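# Swing microwave door wide open, release, withdraw both hands

## Task

Pull the microwave door open to a wide angle, release it, then move both hands away so they touch neither the microwave nor any loose item near it; the slow cooker must end up standing, not tipped over.

## Robot and tools

Robot: two arms, left_arm and right_arm, each ending in a five-finger hand (left_arm has a left hand that mirrors the right hand on right_arm). Base poses in the scene frame: left_arm (+0.014, +0.283, +0.040) m, quat_wxyz (+1.000, 0, 0, +0.017); right_arm (+0.041, -0.372, +0.040) m, quat_wxyz (+1.000, 0, 0, +0.021). A fixed post stands on the floor behind them. Loose items may occasionally get a short nudge from outside.

Frames: the scene frame has its origin at table height, halfway between the nominal bases, +z up, +x out over the table, left_arm toward +y. Each arm's reported hand pose, velocities and Hand target are in that arm's own base frame. Commanded offsets are along the axes of the arm's current Hand target. Printed positions may be a few cm off, more at long reach; an arm in free air often rests 1 to 3 cm (up to 5 cm) short of its command, usually low.

Hand point: a point 0.05 m in front of the palm and 0.15 m from the wrist mount along the fingers. Its +z runs along straight fingers (tips 0.06-0.07 m beyond), +y points out of the palm (finger centre lines 0.06 m behind the point), +x crosses the palm away from the thumb on the right hand and toward the thumb on the left hand. A bracket on the little-finger side of the wrist sticks out and can strike things.

Row layout (used by both motion tools): 28 numbers, each in [-1, 1], always for both arms: left_arm dx, dy, dz, rx, ry, rz; left hand thumb_turn, thumb_bend, index, middle, ring, little, force_limit, speed; then the same fourteen for right_arm. The six pose numbers are an offset, not a pose: measured from that arm's Hand target as it stood when the action or move began (not from the previous row), along that target's axes; 1.0 equals 0.6 m or 180 degrees; rx, ry, rz are a single rotation vector. Sending six zeros asks for no new pose. Commanded orientation is clipped each step to within 40 degrees of the measured one. The six finger numbers are absolute targets: -1 open/straight, +1 closed; thumb_turn +1 puts the thumb opposite the fingers. force_limit maps -1..+1 to about 0..10 N at the fingertip (0..15 N for the two thumb motors). speed rises linearly from near zero at -1 to full at +0.48 and stays full above; use -0.94 or lower for a gentle close. To leave a hand unchanged, resend the last eight numbers actually carried out for it; if none yet, send its hand_measured six values plus hand_force_limit and hand_speed.

Tools:
- execute_actions(actions, cameras): actions is a list of actions; each action is up to 15 rows, one per 1/30 s step, a short one holding its final row. cameras: list of names, ["all"], [] or null (null shows all only when actions is empty). An empty actions list just reports state and images.
- move(target, speed, blend, blocking, cameras): target is one row or up to 15 rows; every row's offsets count from the Hand targets at the start of the move. speed in m/s, 0.002 to 4.3, default 0.25 (turn rate twice that in rad/s), one value or one per target. blend in m rounds corners of a list; 0 stops at each. Paths are straight, do not avoid obstacles, are capped at 10 s, and the hand may lag or overshoot, especially fast or near full reach. blocking=false returns after about 0.5 s while motion continues.
- wait(seconds 0 to 3600, cameras): lets time pass without new commands.
- stop(cameras): brakes a running move.
- zoom_image(camera, region): camera is cam_head_left, cam_head_right or cam_high; region [x0, y0, x1, y1] in pixels, at most 504 by 504.
- show_instructions(): shows the reference images.
- finished_scene(scene=1): ends the scene permanently.

Results: per arm end_effector_position (m) and end_effector_quat_wxyz, Hand target, joint positions, velocities (may read "within noise") and torques (offset, noisy; numbers 3 and 4 wrap at ±28 N m). Per hand: hand_measured, hand_stopped_by (moving, target, force, stalled, fault), hand_load_n (positive means pushed open; near 0 after a grip is lost), hand_force_limit, hand_speed. A move adds a "move:" line ending done, off_target, moving, held or fault, with limits=paced (pose clipped) or limits=held (steps withheld). Motor temperatures appear; MOTOR HOT shows at 85 °C and at 100 °C the arm goes limp for 30-60 s. Joint ranges (rad): waist -2.880..2.880, shoulder 0..3.142, elbow 0..3.019 (straight 2.964), wrist pitch -1.693..1.571, wrist yaw -1.571..1.571, wrist roll -2.094..2.094.

Cameras: cam_head_left, cam_head_right, cam_high, each 672x504.

Grasping: with the thumb opposed, the hand closes on items 0.035-0.065 m thick or a handle down to about 0.025 m; thumb tip and index pad can pinch light items. Fingers lock at force_limit or target; to squeeze harder raise force_limit and send a more-closed target; to release send a more-open target.

Cautions: approach the door handle slowly; a fast or deep push hits harder. Do not force the door past its stop, bump the microwave or slow cooker, or push anything out of the work area. Keep the two hands and arms apart. Avoid heavy or twisting loads on fingers. Let go only when the door is still, then pull away. To relieve a push against something, command the target back beyond the hand point. Stretched or straining arms heat up, so don't hold them long.

Each tool is called after "Request:" by a JSON object that holds its "op" and its "data".

Reference images:

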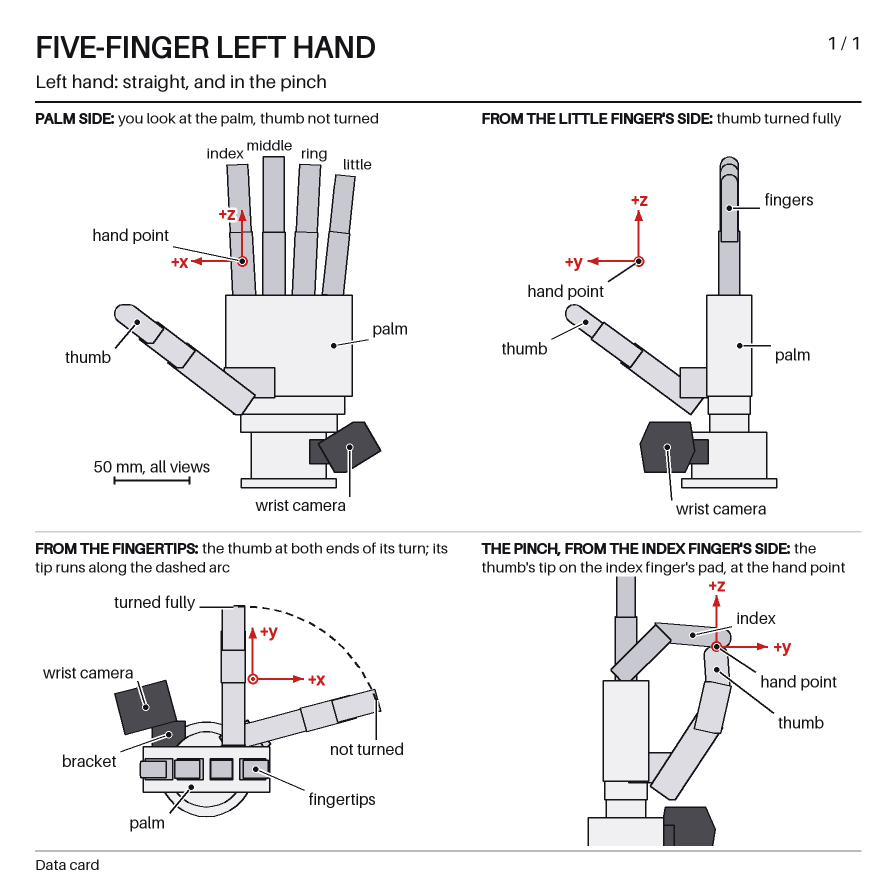

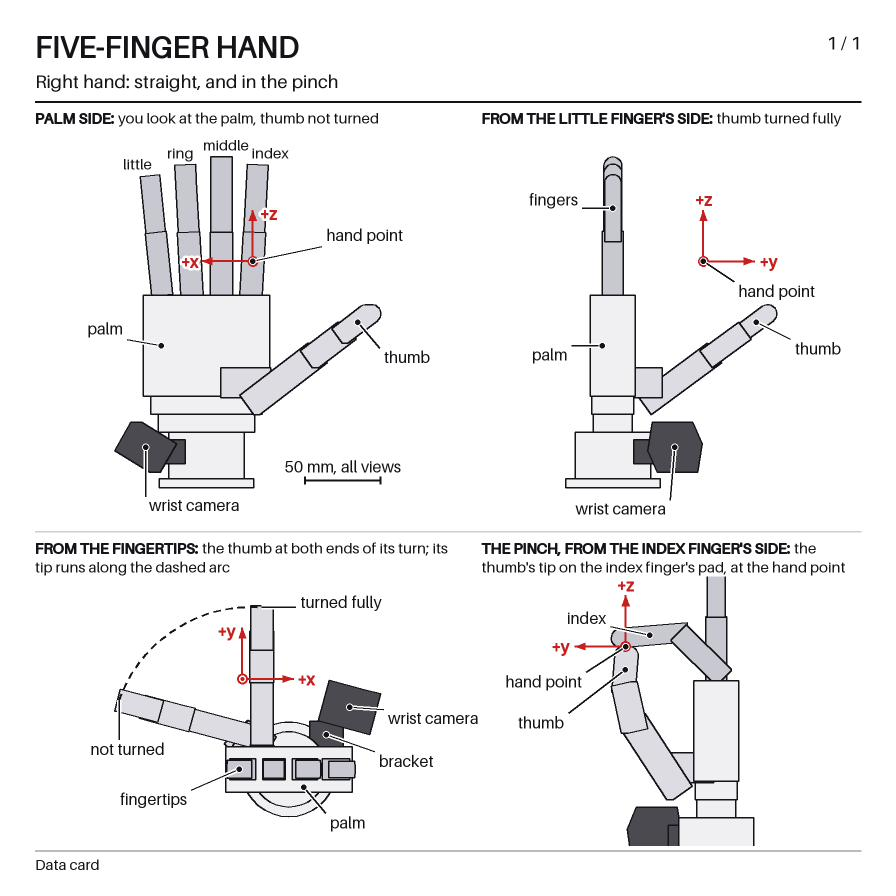

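## Session

Request:
{"op": "execute_actions", "data": {"actions": []}}

Scene clock: 0.00 s.
left_arm: end_effector_position=(+0.3567, -0.0289, +0.1031) hand_measured=(-1.000, -1.000, -1.000, -1.000, -1.000, -1.000) hand_load_n=(+0.0, +0.0, +0.0, +0.0, +0.0, +0.5) hand_stopped_by=(target, target, target, target, target, target) hand_force_limit=0.00 hand_speed=-0.80 end_effector_quat_wxyz=(-0.007, +0.869, -0.495, +0.017) | right_arm: end_effector_position=(+0.4873, -0.0735, +0.2918) hand_measured=(-1.000, -1.000, -1.000, -1.000, -1.000, -1.000) hand_load_n=(+0.0, +0.0, +0.0, +0.0, +0.0, +0.0) hand_stopped_by=(target, target, target, target, target, target) hand_force_limit=0.00 hand_speed=-0.80 end_effector_quat_wxyz=(+0.405, -0.547, +0.649, -0.339)
Joint positions: left_arm=[0.077 1.414 1.03 -1.15 0.007 -0.458] | right_arm=[-0.327 1.1 1 -0.381 -0.294 0.023]
Joint velocities: within noise
Joint torques (N m): no reading
Motor temperatures (°C): left_arm=[27 37 32 33 27 31] | right_arm=[34 32 35 31 31 28]
Heat: left arm: hottest shoulder 37 °C; right arm: hottest elbow 35 °C.
Hand target: left_arm +0.3656, -0.0282, +0.1108; -0.014, +0.868, -0.495, +0.028 | right_arm +0.4929, -0.0754, +0.3108; +0.413, -0.544, +0.640, -0.353

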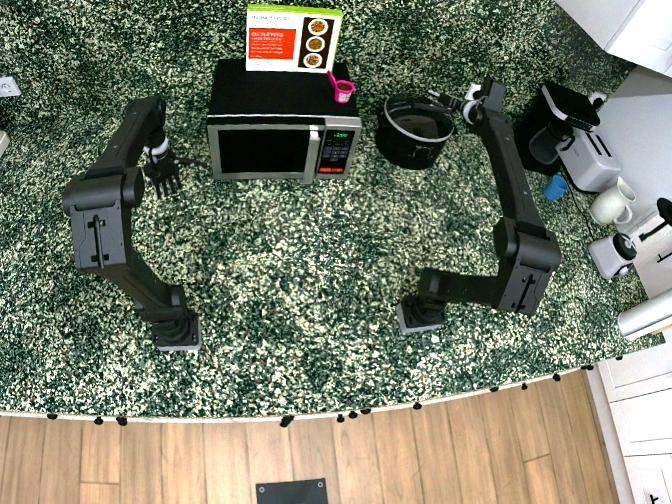

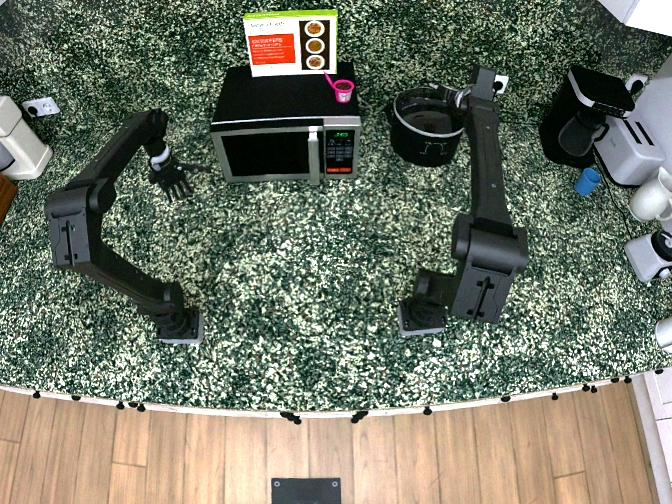

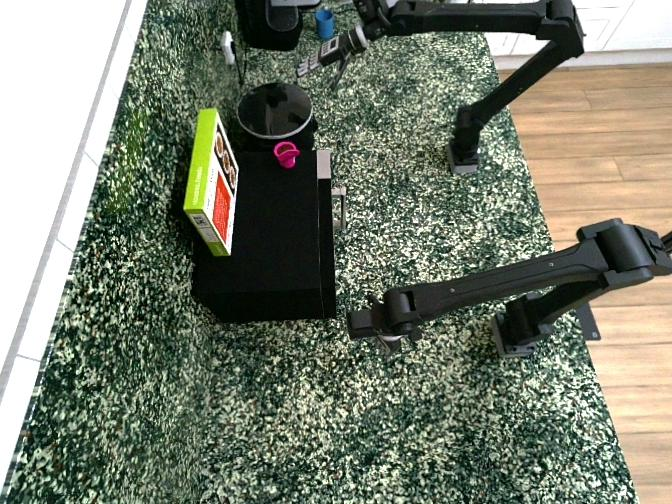

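Request:
{"op": "zoom_image", "data": {"camera": "cam_head_left", "region": [180, 80, 480, 230]}}

Request:
{"op": "zoom_image", "data": {"camera": "cam_high", "region": [180, 80, 430, 360]}}

Request:
{"op": "zoom_image", "data": {"camera": "cam_head_right", "region": [180, 80, 480, 230]}}

Scaled by 1.680.

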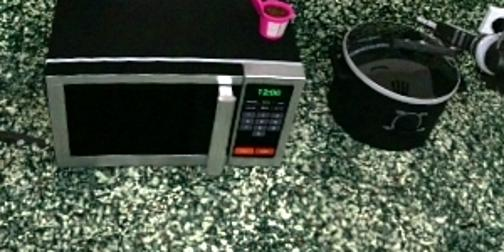

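Scaled by 1.800.

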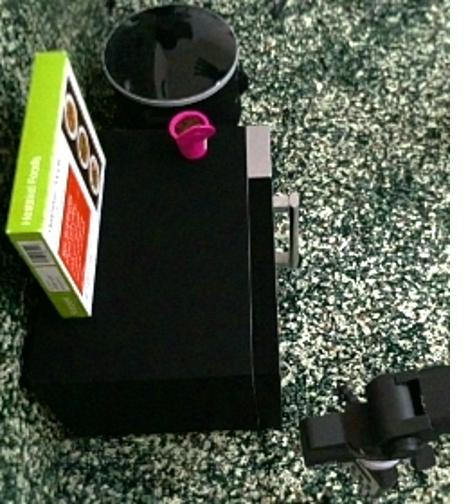

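Scaled by 1.680.

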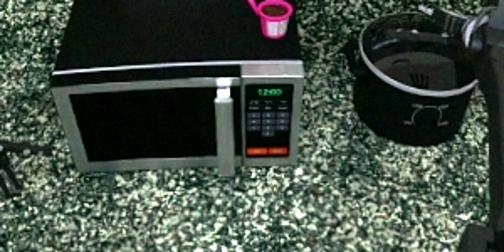

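Request:
{"op": "move", "data": {"target": [[-0.0757,-0.001,-0.203,0,0,0,-1,-1,-1,-1,-1,-1,0,-0.8,-0.12,0.1,-0.08,0.0314,-0.0373,0.147,-1,-1,-1,-1,-1,-1,0,-0.8],[-0.898,0.0565,-0.349,0,0,-0.444,-1,-1,-1,-1,-1,-1,0,-0.8,-0.365,0.298,-0.242,0.0942,-0.1119,0.442,-1,-1,-1,-1,-1,-1,0,-0.8]], "blend": 0.04, "speed": 0.25, "cameras": ["all"]}}

Scene clock: 72.77 s.
left_arm: end_effector_position=(+0.0500, +0.4090, +0.2829) hand_measured=(-1.000, -1.000, -1.000, -1.000, -1.000, -1.000) hand_load_n=(+0.0, +0.0, +0.0, +0.0, +0.0, +0.0) hand_stopped_by=(target, target, target, target, target, target) hand_force_limit=0.00 hand_speed=-0.80 end_effector_quat_wxyz=(+0.012, +0.984, +0.173, +0.029) | right_arm: end_effector_position=(+0.3032, +0.1683, +0.2357) hand_measured=(-1.000, -1.000, -1.000, -1.000, -1.000, -1.000) hand_load_n=(+0.0, +0.0, +0.0, +0.0, +0.0, +0.0) hand_stopped_by=(target, target, target, target, target, target) hand_force_limit=0.00 hand_speed=-0.80 end_effector_quat_wxyz=(+0.702, -0.008, +0.712, -0.010)
Joint positions: left_arm=[1.597 1.542 1.636 -1.68 0.062 -0.321] | right_arm=[0.786 0.599 0.079 0.501 0.788 1.559]
Joint torques (N m): left_arm=[1.26 -11.75 13.2 0.03 0.24 0.04] | right_arm=[1.2 1.38 7.1 2.35 0.11 0.17]
Motor temperatures (°C): left_arm=[27 37 38 32 27 30] | right_arm=[33 33 49 31 31 28]
Heat: left arm: hottest elbow 38 °C; right arm: hottest elbow 49 °C.
Hand target: left_arm +0.0499, +0.4188, +0.2998; +0.007, +0.984, +0.178, +0.030 | right_arm +0.3030, +0.1698, +0.2412; +0.707, +0.000, +0.707, +0.000
Off the commanded pose: left_arm 0.020 m, 1 deg | right_arm 0.006 m, 2 deg.
joint sent to its limit (left arm) — joint 4 (wrist pitch), lower limit. The joint targets still meet the commanded pose.
move: off_target (left_arm)

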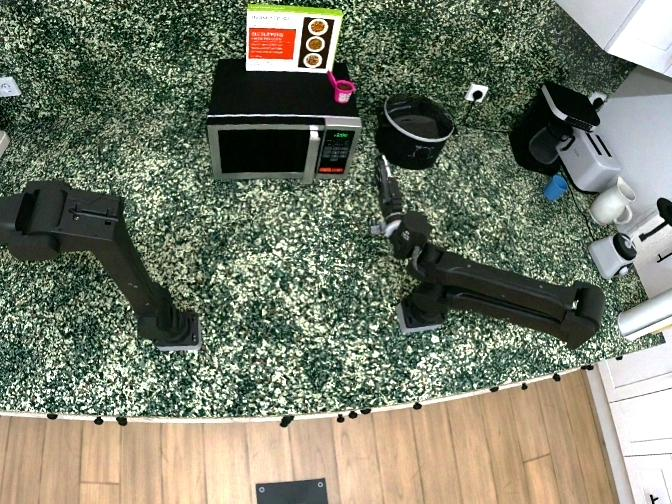

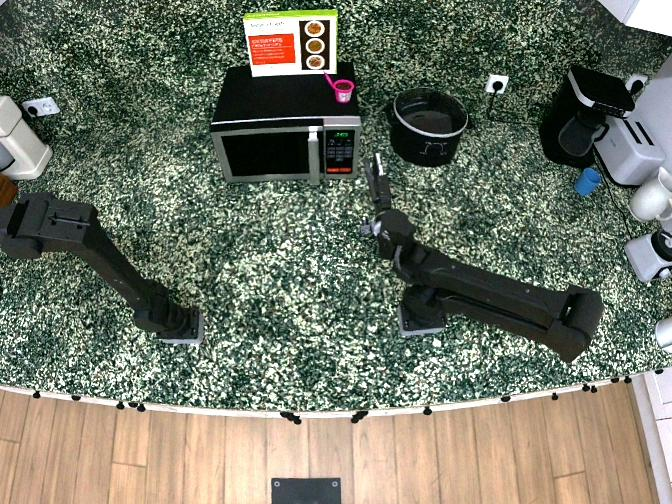

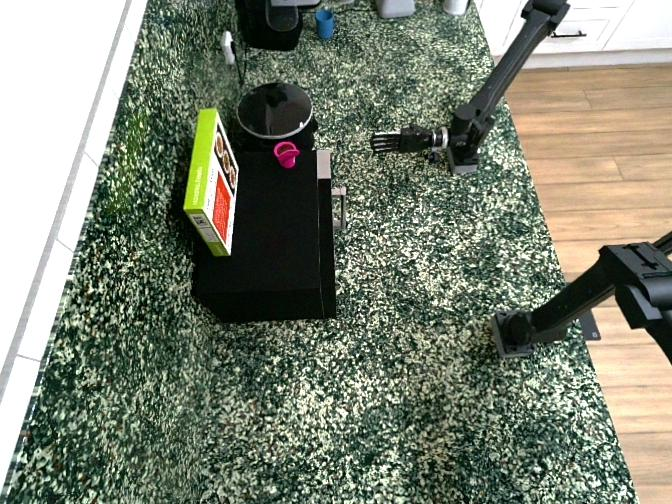

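Request:
{"op": "zoom_image", "data": {"camera": "cam_high", "region": [290, 110, 410, 250]}}

Request:
{"op": "zoom_image", "data": {"camera": "cam_head_left", "region": [280, 110, 410, 210]}}

Request:
{"op": "zoom_image", "data": {"camera": "cam_head_right", "region": [280, 110, 410, 210]}}

Scaled by 3.600.

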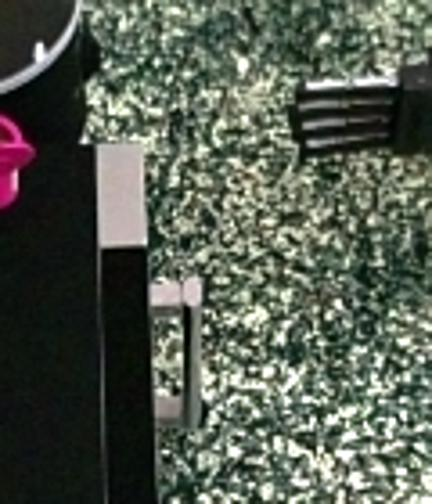

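Scaled by 3.877.

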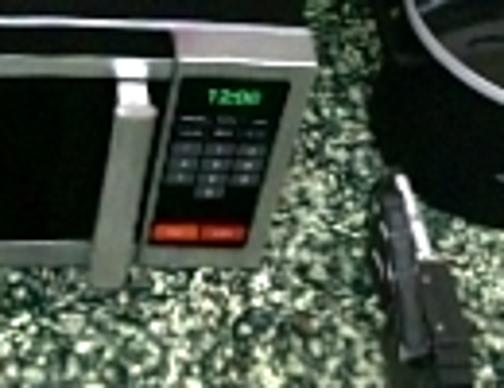

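Scaled by 3.877.

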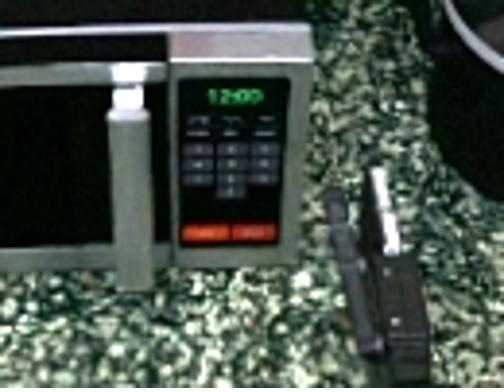

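Request:
{"op": "move", "data": {"target": [0,0,0,0,0,0,-1,-1,-1,-1,-1,-1,0,-0.8,0.117,0.167,0.03,0,0,0,1,-1,0,0,0,0,0,0], "speed": 0.2, "cameras": ["all"]}}

Request:
{"op": "zoom_image", "data": {"camera": "cam_high", "region": [290, 110, 430, 250]}}

Request:
{"op": "zoom_image", "data": {"camera": "cam_head_left", "region": [280, 110, 410, 230]}}

Request:
{"op": "zoom_image", "data": {"camera": "cam_head_right", "region": [280, 110, 410, 230]}}

Scene clock: 106.87 s.
left_arm: end_effector_position=(+0.0500, +0.4090, +0.2829) hand_measured=(-1.000, -1.000, -1.000, -1.000, -1.000, -1.000) hand_load_n=(+0.0, +0.0, +0.0, +0.0, +0.0, +0.0) hand_stopped_by=(target, target, target, target, target, target) hand_force_limit=0.00 hand_speed=-0.80 end_effector_quat_wxyz=(+0.012, +0.984, +0.173, +0.029) | right_arm: end_effector_position=(+0.3194, +0.2649, +0.1643) hand_measured=(+1.000, -1.000, +0.000, +0.000, +0.000, +0.000) hand_load_n=(+0.0, +0.0, +0.0, +0.0, +0.0, +0.0) hand_stopped_by=(target, target, target, target, target, target) hand_force_limit=0.00 hand_speed=0.00 end_effector_quat_wxyz=(+0.701, -0.004, +0.713, -0.005)
Joint positions: left_arm=[1.597 1.542 1.636 -1.68 0.062 -0.322] | right_arm=[1.026 1.533 0.2 1.3 1.028 1.587]
Joint torques (N m): left_arm=[1.03 -11.46 13.33 -0.27 0.26 0.02] | right_arm=[1.2 -5.71 3.75 2.13 0.11 0.01]
Heat: left arm: hottest elbow 41 °C; right arm: hottest elbow 47 °C.
Hand target: left_arm +0.0499, +0.4188, +0.2998; +0.007, +0.984, +0.178, +0.030 | right_arm +0.3210, +0.2700, +0.1711; +0.707, +0.000, +0.707, +0.000
Off the commanded pose: left_arm 0.020 m, 1 deg | right_arm 0.009 m, 1 deg.
joint sent to its limit (left arm) — joint 4 (wrist pitch), lower limit. The joint targets still meet the commanded pose.
move: done

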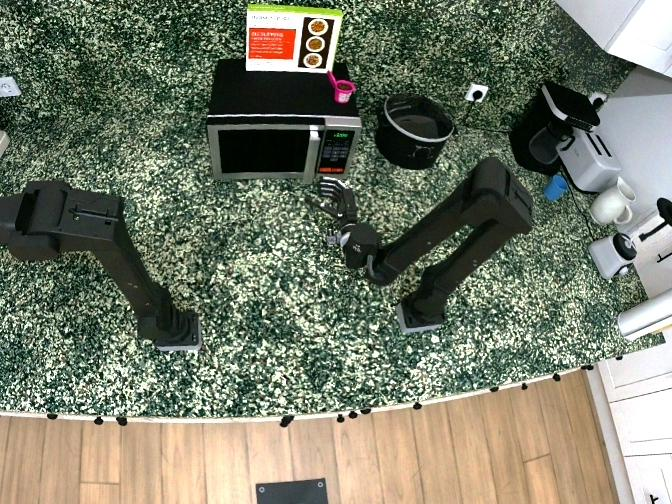

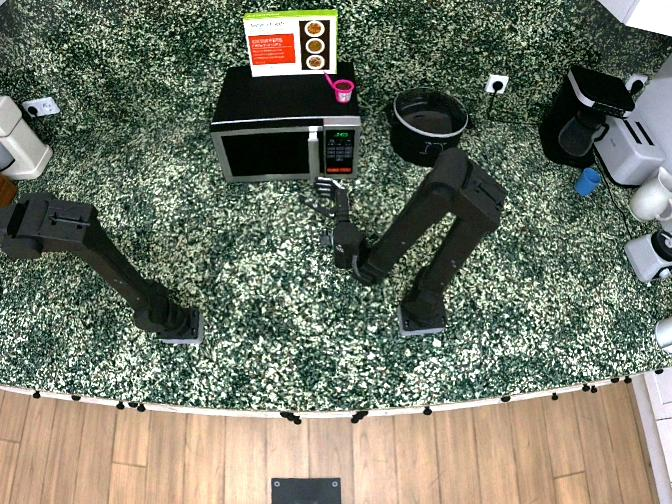

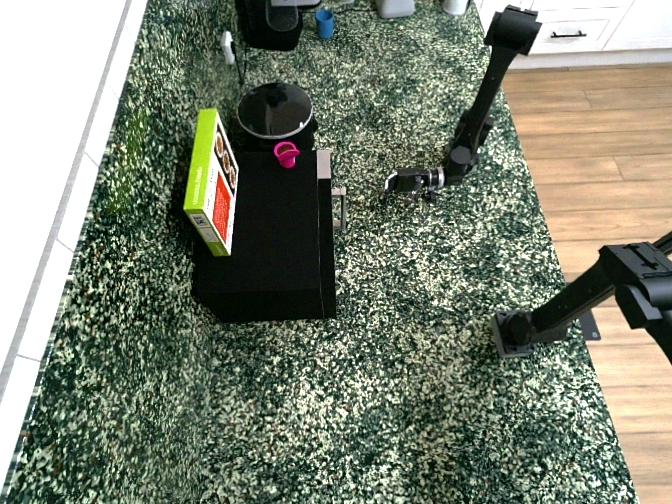

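Scaled by 3.600.

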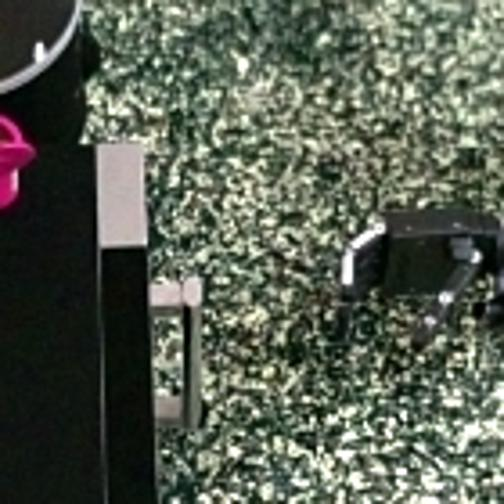

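Scaled by 3.877.

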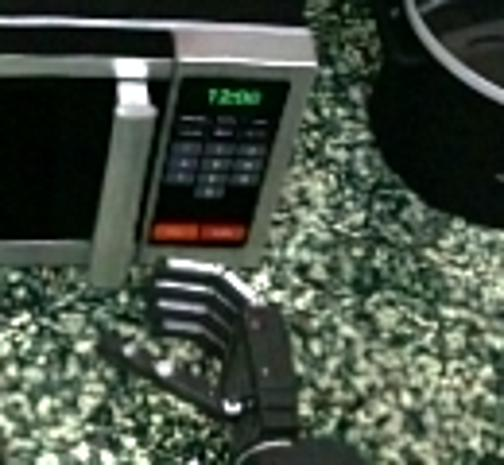

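Scaled by 3.877.

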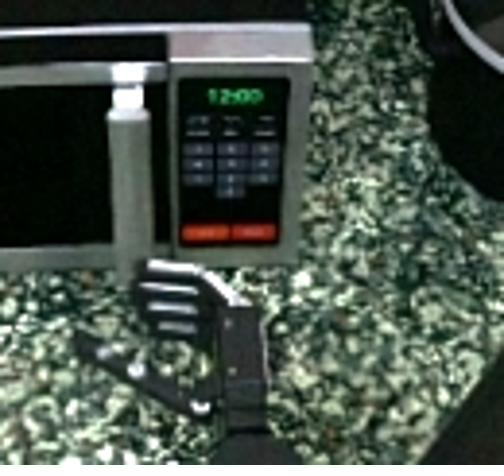

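Request:
{"op": "move", "data": {"target": [0,0,0,0,0,0,-1,-1,-1,-1,-1,-1,0,-0.8,0,-0.037,0.165,0,0,0,1,-1,0,0,0,0,0,0], "speed": 0.15, "cameras": ["cam_head_left","cam_head_right","cam_high"]}}

Request:
{"op": "zoom_image", "data": {"camera": "cam_high", "region": [290, 110, 430, 250]}}

Request:
{"op": "zoom_image", "data": {"camera": "cam_head_left", "region": [280, 110, 410, 230]}}

Request:
{"op": "zoom_image", "data": {"camera": "cam_head_right", "region": [280, 110, 410, 230]}}

Scene clock: 137.53 s.
left_arm: end_effector_position=(+0.0500, +0.4090, +0.2829) hand_measured=(-1.000, -1.000, -1.000, -1.000, -1.000, -1.000) hand_load_n=(+0.0, +0.0, +0.0, +0.0, +0.0, +0.0) hand_stopped_by=(target, target, target, target, target, target) hand_force_limit=0.00 hand_speed=-0.80 end_effector_quat_wxyz=(+0.012, +0.984, +0.173, +0.029) | right_arm: end_effector_position=(+0.4136, +0.2436, +0.1709) hand_measured=(+1.000, -1.000, +0.000, +0.000, +0.000, +0.000) hand_load_n=(-0.5, +0.0, +0.0, +0.0, +0.0, +0.0) hand_stopped_by=(target, target, target, target, target, target) hand_force_limit=0.00 hand_speed=0.00 end_effector_quat_wxyz=(+0.707, +0.004, +0.708, +0.005)
Joint positions: left_arm=[1.597 1.542 1.636 -1.68 0.062 -0.322] | right_arm=[0.699 1.609 0.324 1.282 0.699 1.585]
Joint torques (N m): left_arm=[1.38 -12.04 13.45 -0.03 0.25 -0.04] | right_arm=[-0.03 -7.24 4.46 1.2 -0.13 -0.04]
Motor temperatures (°C): left_arm=[27 38 43 31 27 30] | right_arm=[33 32 42 32 30 28]
Heat: left arm: hottest elbow 43 °C; right arm: hottest elbow 42 °C.
Hand target: left_arm +0.0499, +0.4188, +0.2998; +0.007, +0.984, +0.178, +0.030 | right_arm +0.4199, +0.2478, +0.1709; +0.707, +0.000, +0.707, +0.000
Off the commanded pose: left_arm 0.020 m, 1 deg | right_arm 0.008 m, 1 deg.
joint sent to its limit (left arm) — joint 4 (wrist pitch), lower limit. The joint targets still meet the commanded pose.
move: done

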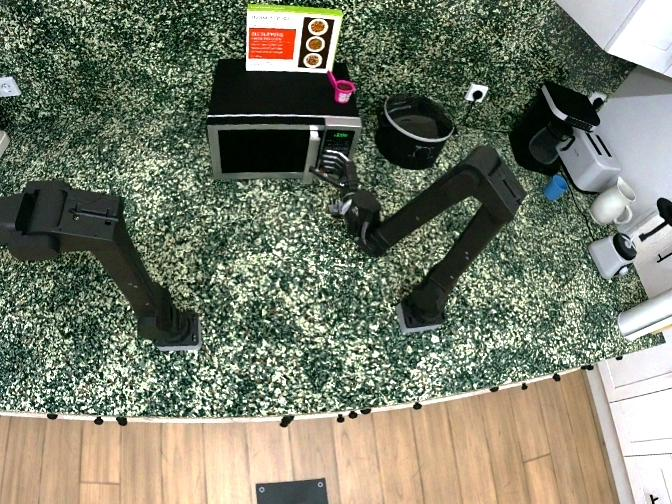

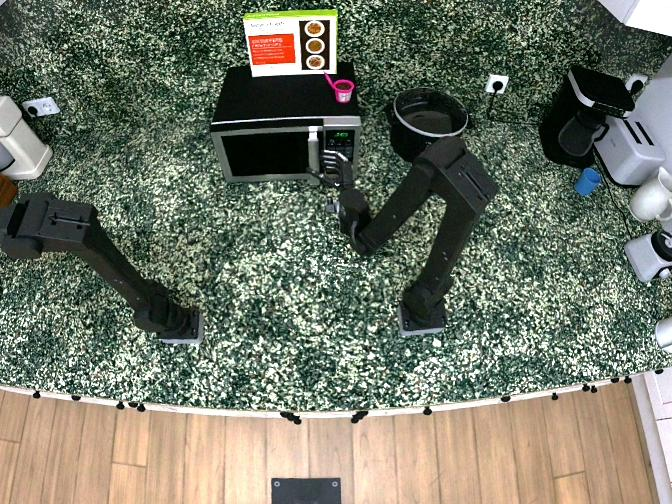

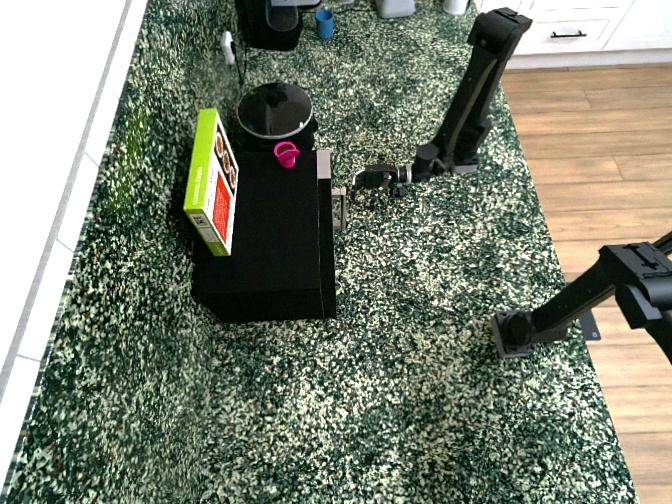

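Scaled by 3.600.

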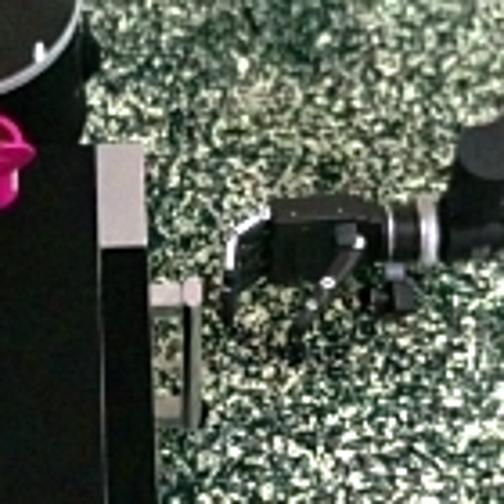

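Scaled by 3.877.

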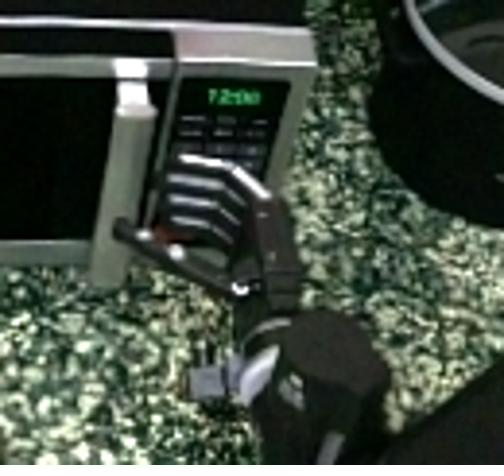

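Scaled by 3.877.

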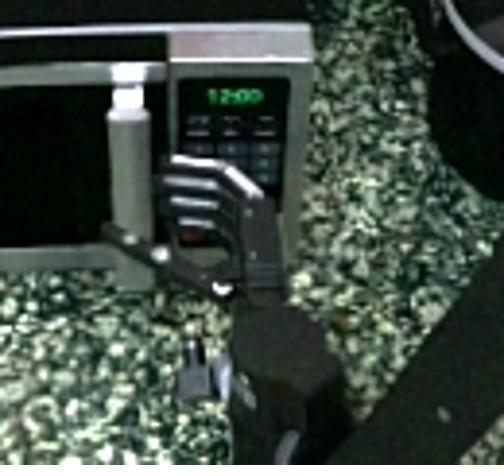

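Request:
{"op": "move", "data": {"target": [[0,0,0,0,0,0,-1,-1,-1,-1,-1,-1,0,-0.8,0,-0.025,0.0,0,0,0,1,-1,0,0,0,0,0,0],[0,0,0,0,0,0,-1,-1,-1,-1,-1,-1,0,-0.8,0,-0.025,0.0917,0,0,0,1,-1,0,0,0,0,0,0]], "blend": 0.005, "speed": 0.08, "cameras": ["cam_head_left","cam_head_right","cam_high"]}}

Request:
{"op": "zoom_image", "data": {"camera": "cam_high", "region": [290, 130, 390, 230]}}

Request:
{"op": "zoom_image", "data": {"camera": "cam_head_left", "region": [280, 110, 380, 210]}}

Request:
{"op": "zoom_image", "data": {"camera": "cam_head_right", "region": [280, 110, 380, 210]}}

Scene clock: 146.63 s.
left_arm: end_effector_position=(+0.0500, +0.4090, +0.2829) hand_measured=(-1.000, -1.000, -1.000, -1.000, -1.000, -1.000) hand_load_n=(+0.0, +0.0, +0.0, +0.0, +0.0, +0.0) hand_stopped_by=(target, target, target, target, target, target) hand_force_limit=0.00 hand_speed=-0.80 end_effector_quat_wxyz=(+0.012, +0.984, +0.173, +0.029) | right_arm: end_effector_position=(+0.4662, +0.2315, +0.1700) hand_measured=(+1.000, -1.000, +0.000, +0.000, +0.000, +0.000) hand_load_n=(+0.0, +0.0, +0.0, +0.0, +0.0, +0.0) hand_stopped_by=(target, target, target, target, target, target) hand_force_limit=0.00 hand_speed=0.00 end_effector_quat_wxyz=(+0.706, +0.002, +0.708, +0.006)
Joint positions: left_arm=[1.597 1.542 1.636 -1.68 0.062 -0.322] | right_arm=[0.561 1.663 0.419 1.239 0.556 1.584]
Joint torques (N m): left_arm=[0.97 -11.4 13.48 -0.13 0.25 -0.02] | right_arm=[0.03 -8.59 5.01 1.26 -0.15 -0.02]
Heat: left arm: hottest elbow 43 °C; right arm: hottest elbow 41 °C.
Hand target: left_arm +0.0499, +0.4188, +0.2998; +0.007, +0.984, +0.178, +0.030 | right_arm +0.4749, +0.2328, +0.1709; +0.707, +0.000, +0.707, +0.000
Off the commanded pose: left_arm 0.020 m, 1 deg | right_arm 0.009 m, 1 deg.
joint sent to its limit (left arm) — joint 4 (wrist pitch), lower limit. The joint targets still meet the commanded pose.
move: done

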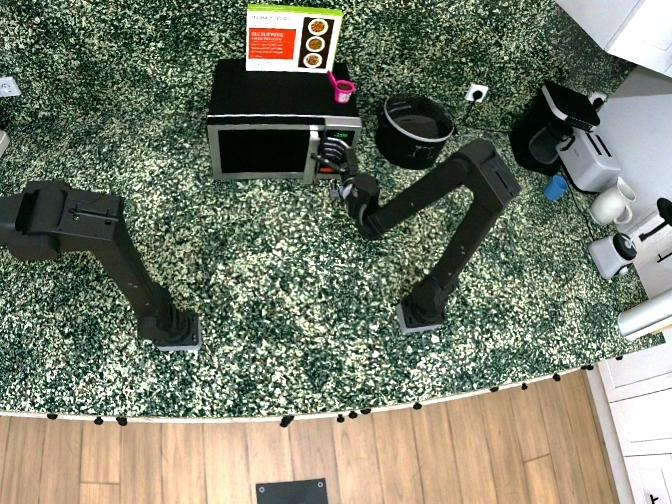

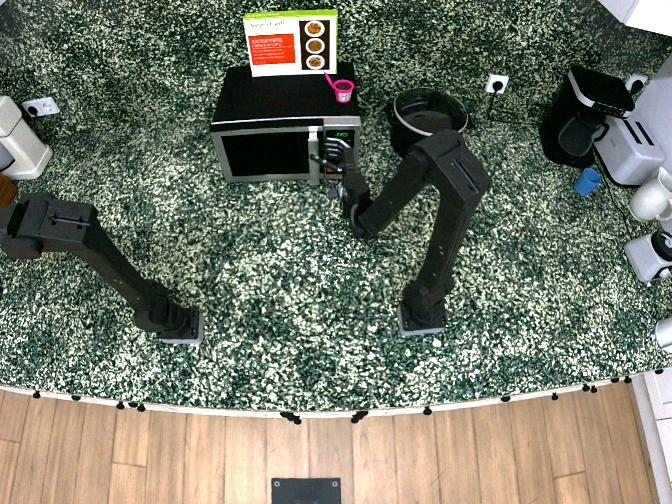

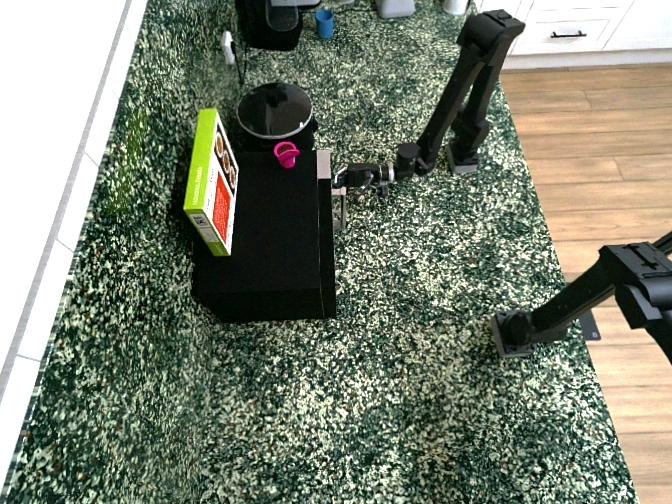

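Scaled by 5.040.

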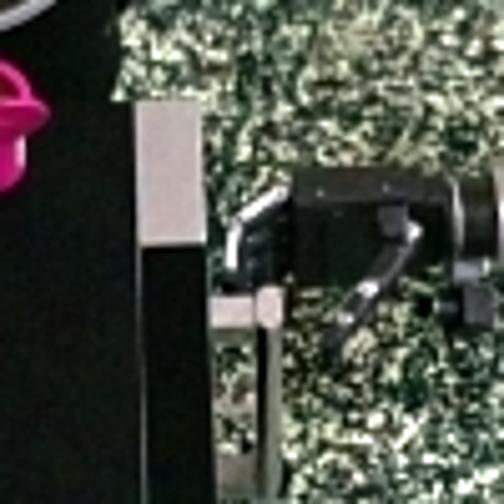

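Scaled by 5.040.

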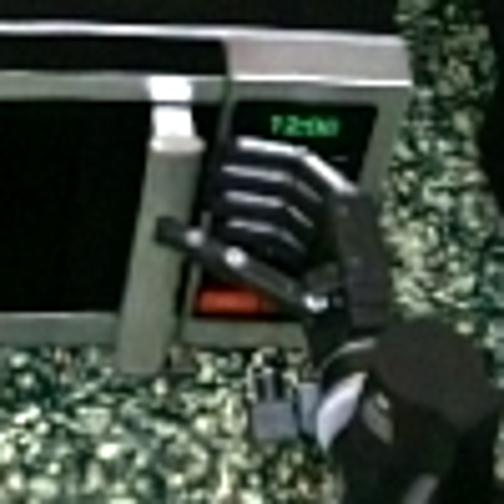

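Scaled by 5.040.

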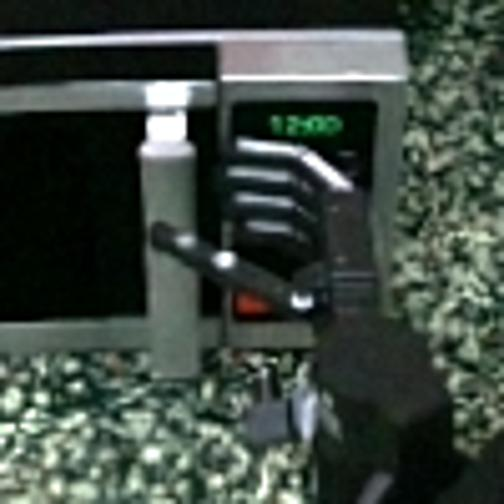

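Request:
{"op": "move", "data": {"target": [0,0,0,0,0,0,-1,-1,-1,-1,-1,-1,0,-0.8,0,0.0833,0.0,0,0,0,1,-1,0,0,0,0,0,0], "speed": 0.08, "cameras": ["cam_head_left","cam_head_right","cam_high"]}}

Request:
{"op": "zoom_image", "data": {"camera": "cam_high", "region": [290, 130, 390, 230]}}

Request:
{"op": "zoom_image", "data": {"camera": "cam_head_right", "region": [280, 110, 380, 210]}}

Scene clock: 152.97 s.
left_arm: end_effector_position=(+0.0500, +0.4090, +0.2829) hand_measured=(-1.000, -1.000, -1.000, -1.000, -1.000, -1.000) hand_load_n=(+0.0, +0.0, +0.0, +0.0, +0.0, +0.0) hand_stopped_by=(target, target, target, target, target, target) hand_force_limit=0.00 hand_speed=-0.80 end_effector_quat_wxyz=(+0.012, +0.984, +0.173, +0.029) | right_arm: end_effector_position=(+0.4708, +0.2558, +0.1694) hand_measured=(+1.000, -1.000, +0.000, +0.000, +0.000, +0.000) hand_load_n=(-0.5, +0.0, -1.0, +0.0, +0.0, +0.0) hand_stopped_by=(target, target, target, target, target, target) hand_force_limit=0.00 hand_speed=0.00 end_effector_quat_wxyz=(+0.705, +0.020, +0.708, -0.012)
Joint positions: left_arm=[1.597 1.542 1.636 -1.68 0.062 -0.322] | right_arm=[0.643 1.695 0.476 1.213 0.688 1.584]
Joint torques (N m): left_arm=[1.79 -11.34 13.38 -0.21 0.24 -0.04] | right_arm=[3.37 -8.35 6.56 0.8 -0.52 -0.06]
Heat: left arm: hottest elbow 43 °C; right arm: hottest elbow 41 °C.
Hand target: left_arm +0.0499, +0.4188, +0.2998; +0.007, +0.984, +0.178, +0.030 | right_arm +0.4751, +0.2828, +0.1709; +0.707, +0.000, +0.707, +0.000
Off the commanded pose: left_arm 0.020 m, 1 deg | right_arm 0.027 m, 3 deg.
joint sent to its limit (left arm) — joint 4 (wrist pitch), lower limit. The joint targets still meet the commanded pose.
move: off_target (right_arm)

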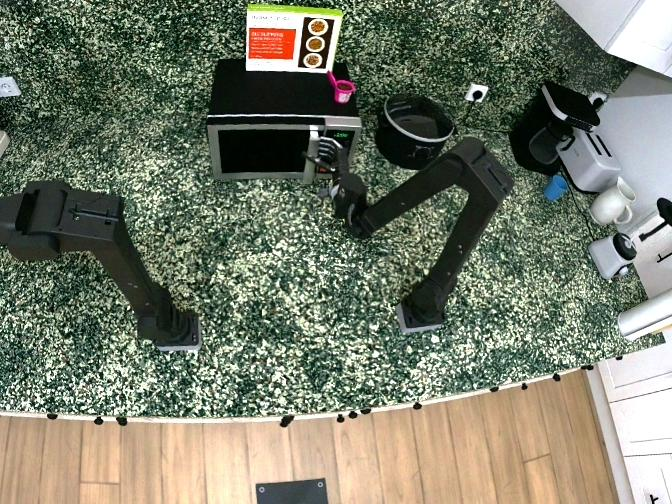

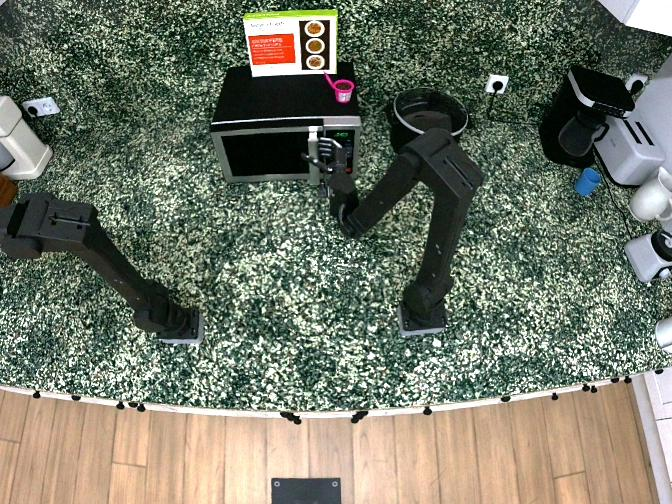

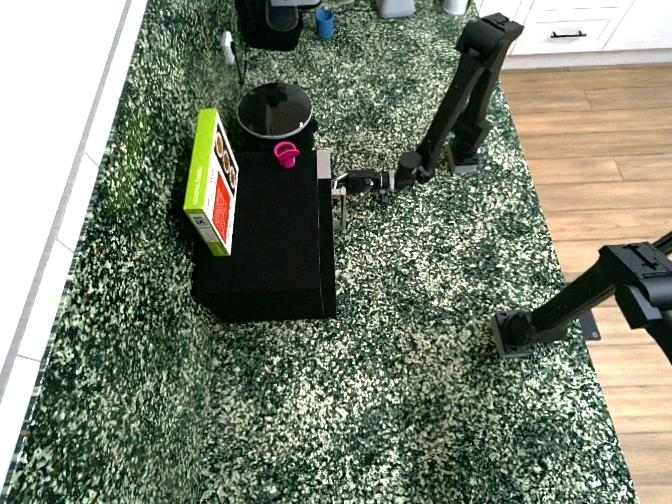

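Scaled by 5.040.

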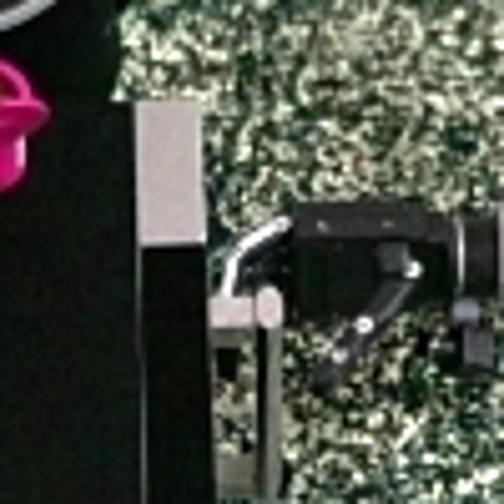

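Scaled by 5.040.

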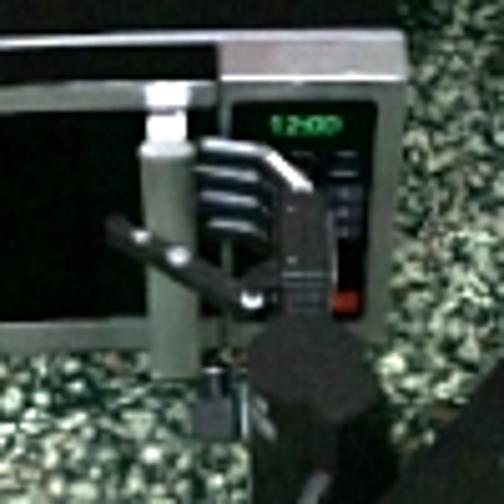

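Request:
{"op": "move", "data": {"target": [[0,0,0,0,0,0,-1,-1,-1,-1,-1,-1,0,-0.8,0,-0.06,0.0,0,0,0,1,-1,0,0,0,0,0,0],[0,0,0,0,0,0,-1,-1,-1,-1,-1,-1,0,-0.8,0.05,-0.06,0.0,0,0,0,1,-1,0,0,0,0,0,0],[0,0,0,0,0,0,-1,-1,-1,-1,-1,-1,0,-0.8,0.05,0.005,0.0,0,0,0,1,-1,0,0,0,0,0,0]], "speed": 0.1, "cameras": ["cam_head_left","cam_head_right","cam_high"]}}

Request:
{"op": "zoom_image", "data": {"camera": "cam_high", "region": [290, 130, 390, 230]}}

Request:
{"op": "zoom_image", "data": {"camera": "cam_head_right", "region": [280, 110, 380, 210]}}

Scene clock: 166.47 s.
left_arm: end_effector_position=(+0.0500, +0.4090, +0.2829) hand_measured=(-1.000, -1.000, -1.000, -1.000, -1.000, -1.000) hand_load_n=(+0.0, +0.0, +0.0, +0.0, +0.0, +0.0) hand_stopped_by=(target, target, target, target, target, target) hand_force_limit=0.00 hand_speed=-0.80 end_effector_quat_wxyz=(+0.012, +0.984, +0.173, +0.029) | right_arm: end_effector_position=(+0.4704, +0.2805, +0.1432) hand_measured=(+1.000, -1.000, +0.000, +0.000, +0.000, +0.000) hand_load_n=(+0.0, +0.5, +0.5, +0.0, +0.0, +0.0) hand_stopped_by=(target, target, target, target, target, target) hand_force_limit=0.00 hand_speed=0.00 end_effector_quat_wxyz=(+0.707, +0.005, +0.707, +0.005)
Joint positions: left_arm=[1.597 1.542 1.636 -1.68 0.062 -0.322] | right_arm=[0.676 1.821 0.51 1.312 0.675 1.584]
Joint torques (N m): left_arm=[1.44 -10.87 13.35 -0.17 0.25 -0.04] | right_arm=[1.08 -9.35 4.18 1.26 0.13 -0.05]
Heat: left arm: hottest elbow 43 °C; right arm: hottest elbow 41 °C.
Hand target: left_arm +0.0499, +0.4188, +0.2998; +0.007, +0.984, +0.178, +0.030 | right_arm +0.4750, +0.2858, +0.1410; +0.707, +0.000, +0.707, +0.000
Off the commanded pose: left_arm 0.020 m, 1 deg | right_arm 0.007 m, 1 deg.
joint sent to its limit (left arm) — joint 4 (wrist pitch), lower limit. The joint targets still meet the commanded pose.
move: done

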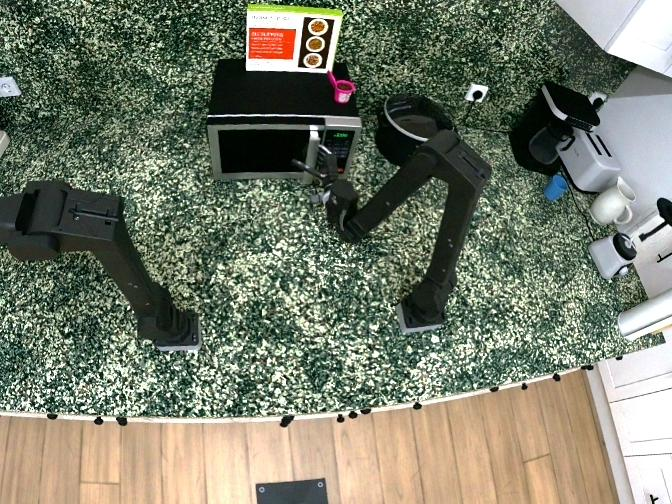

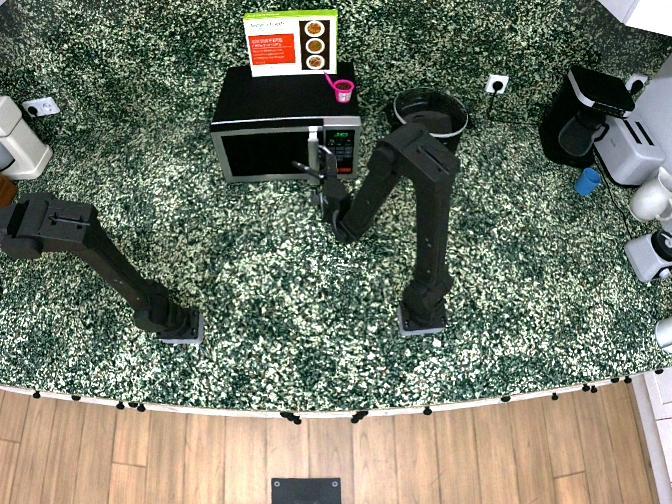

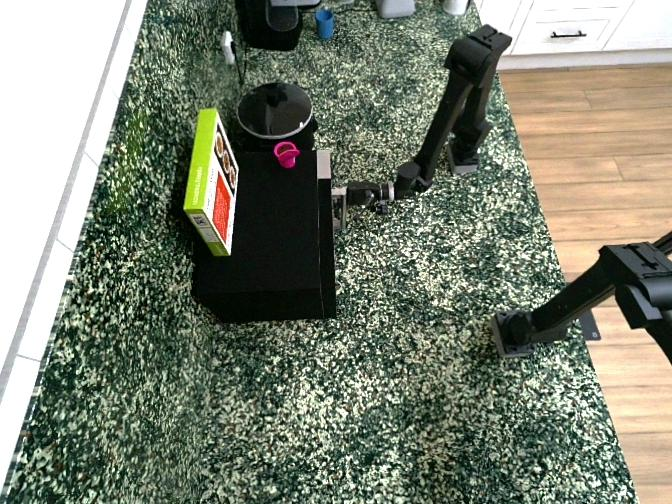

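Scaled by 5.040.

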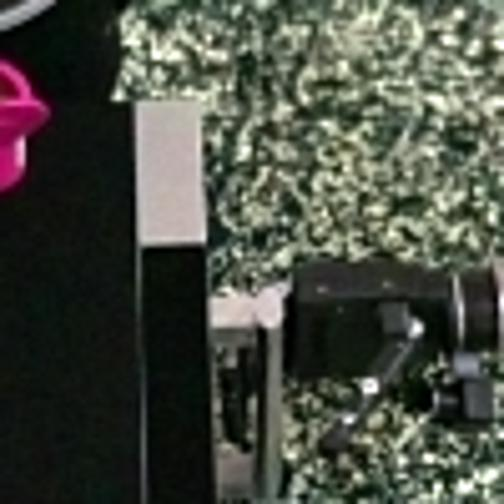

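Scaled by 5.040.

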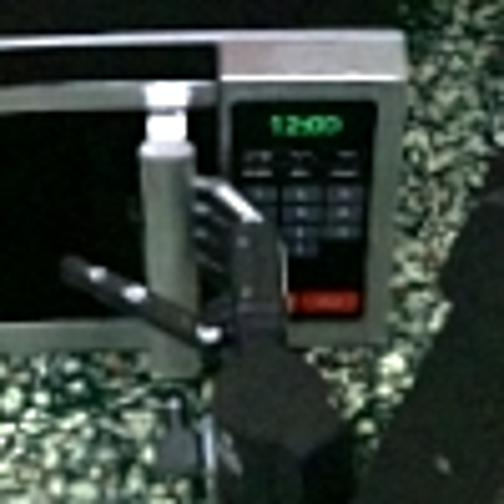

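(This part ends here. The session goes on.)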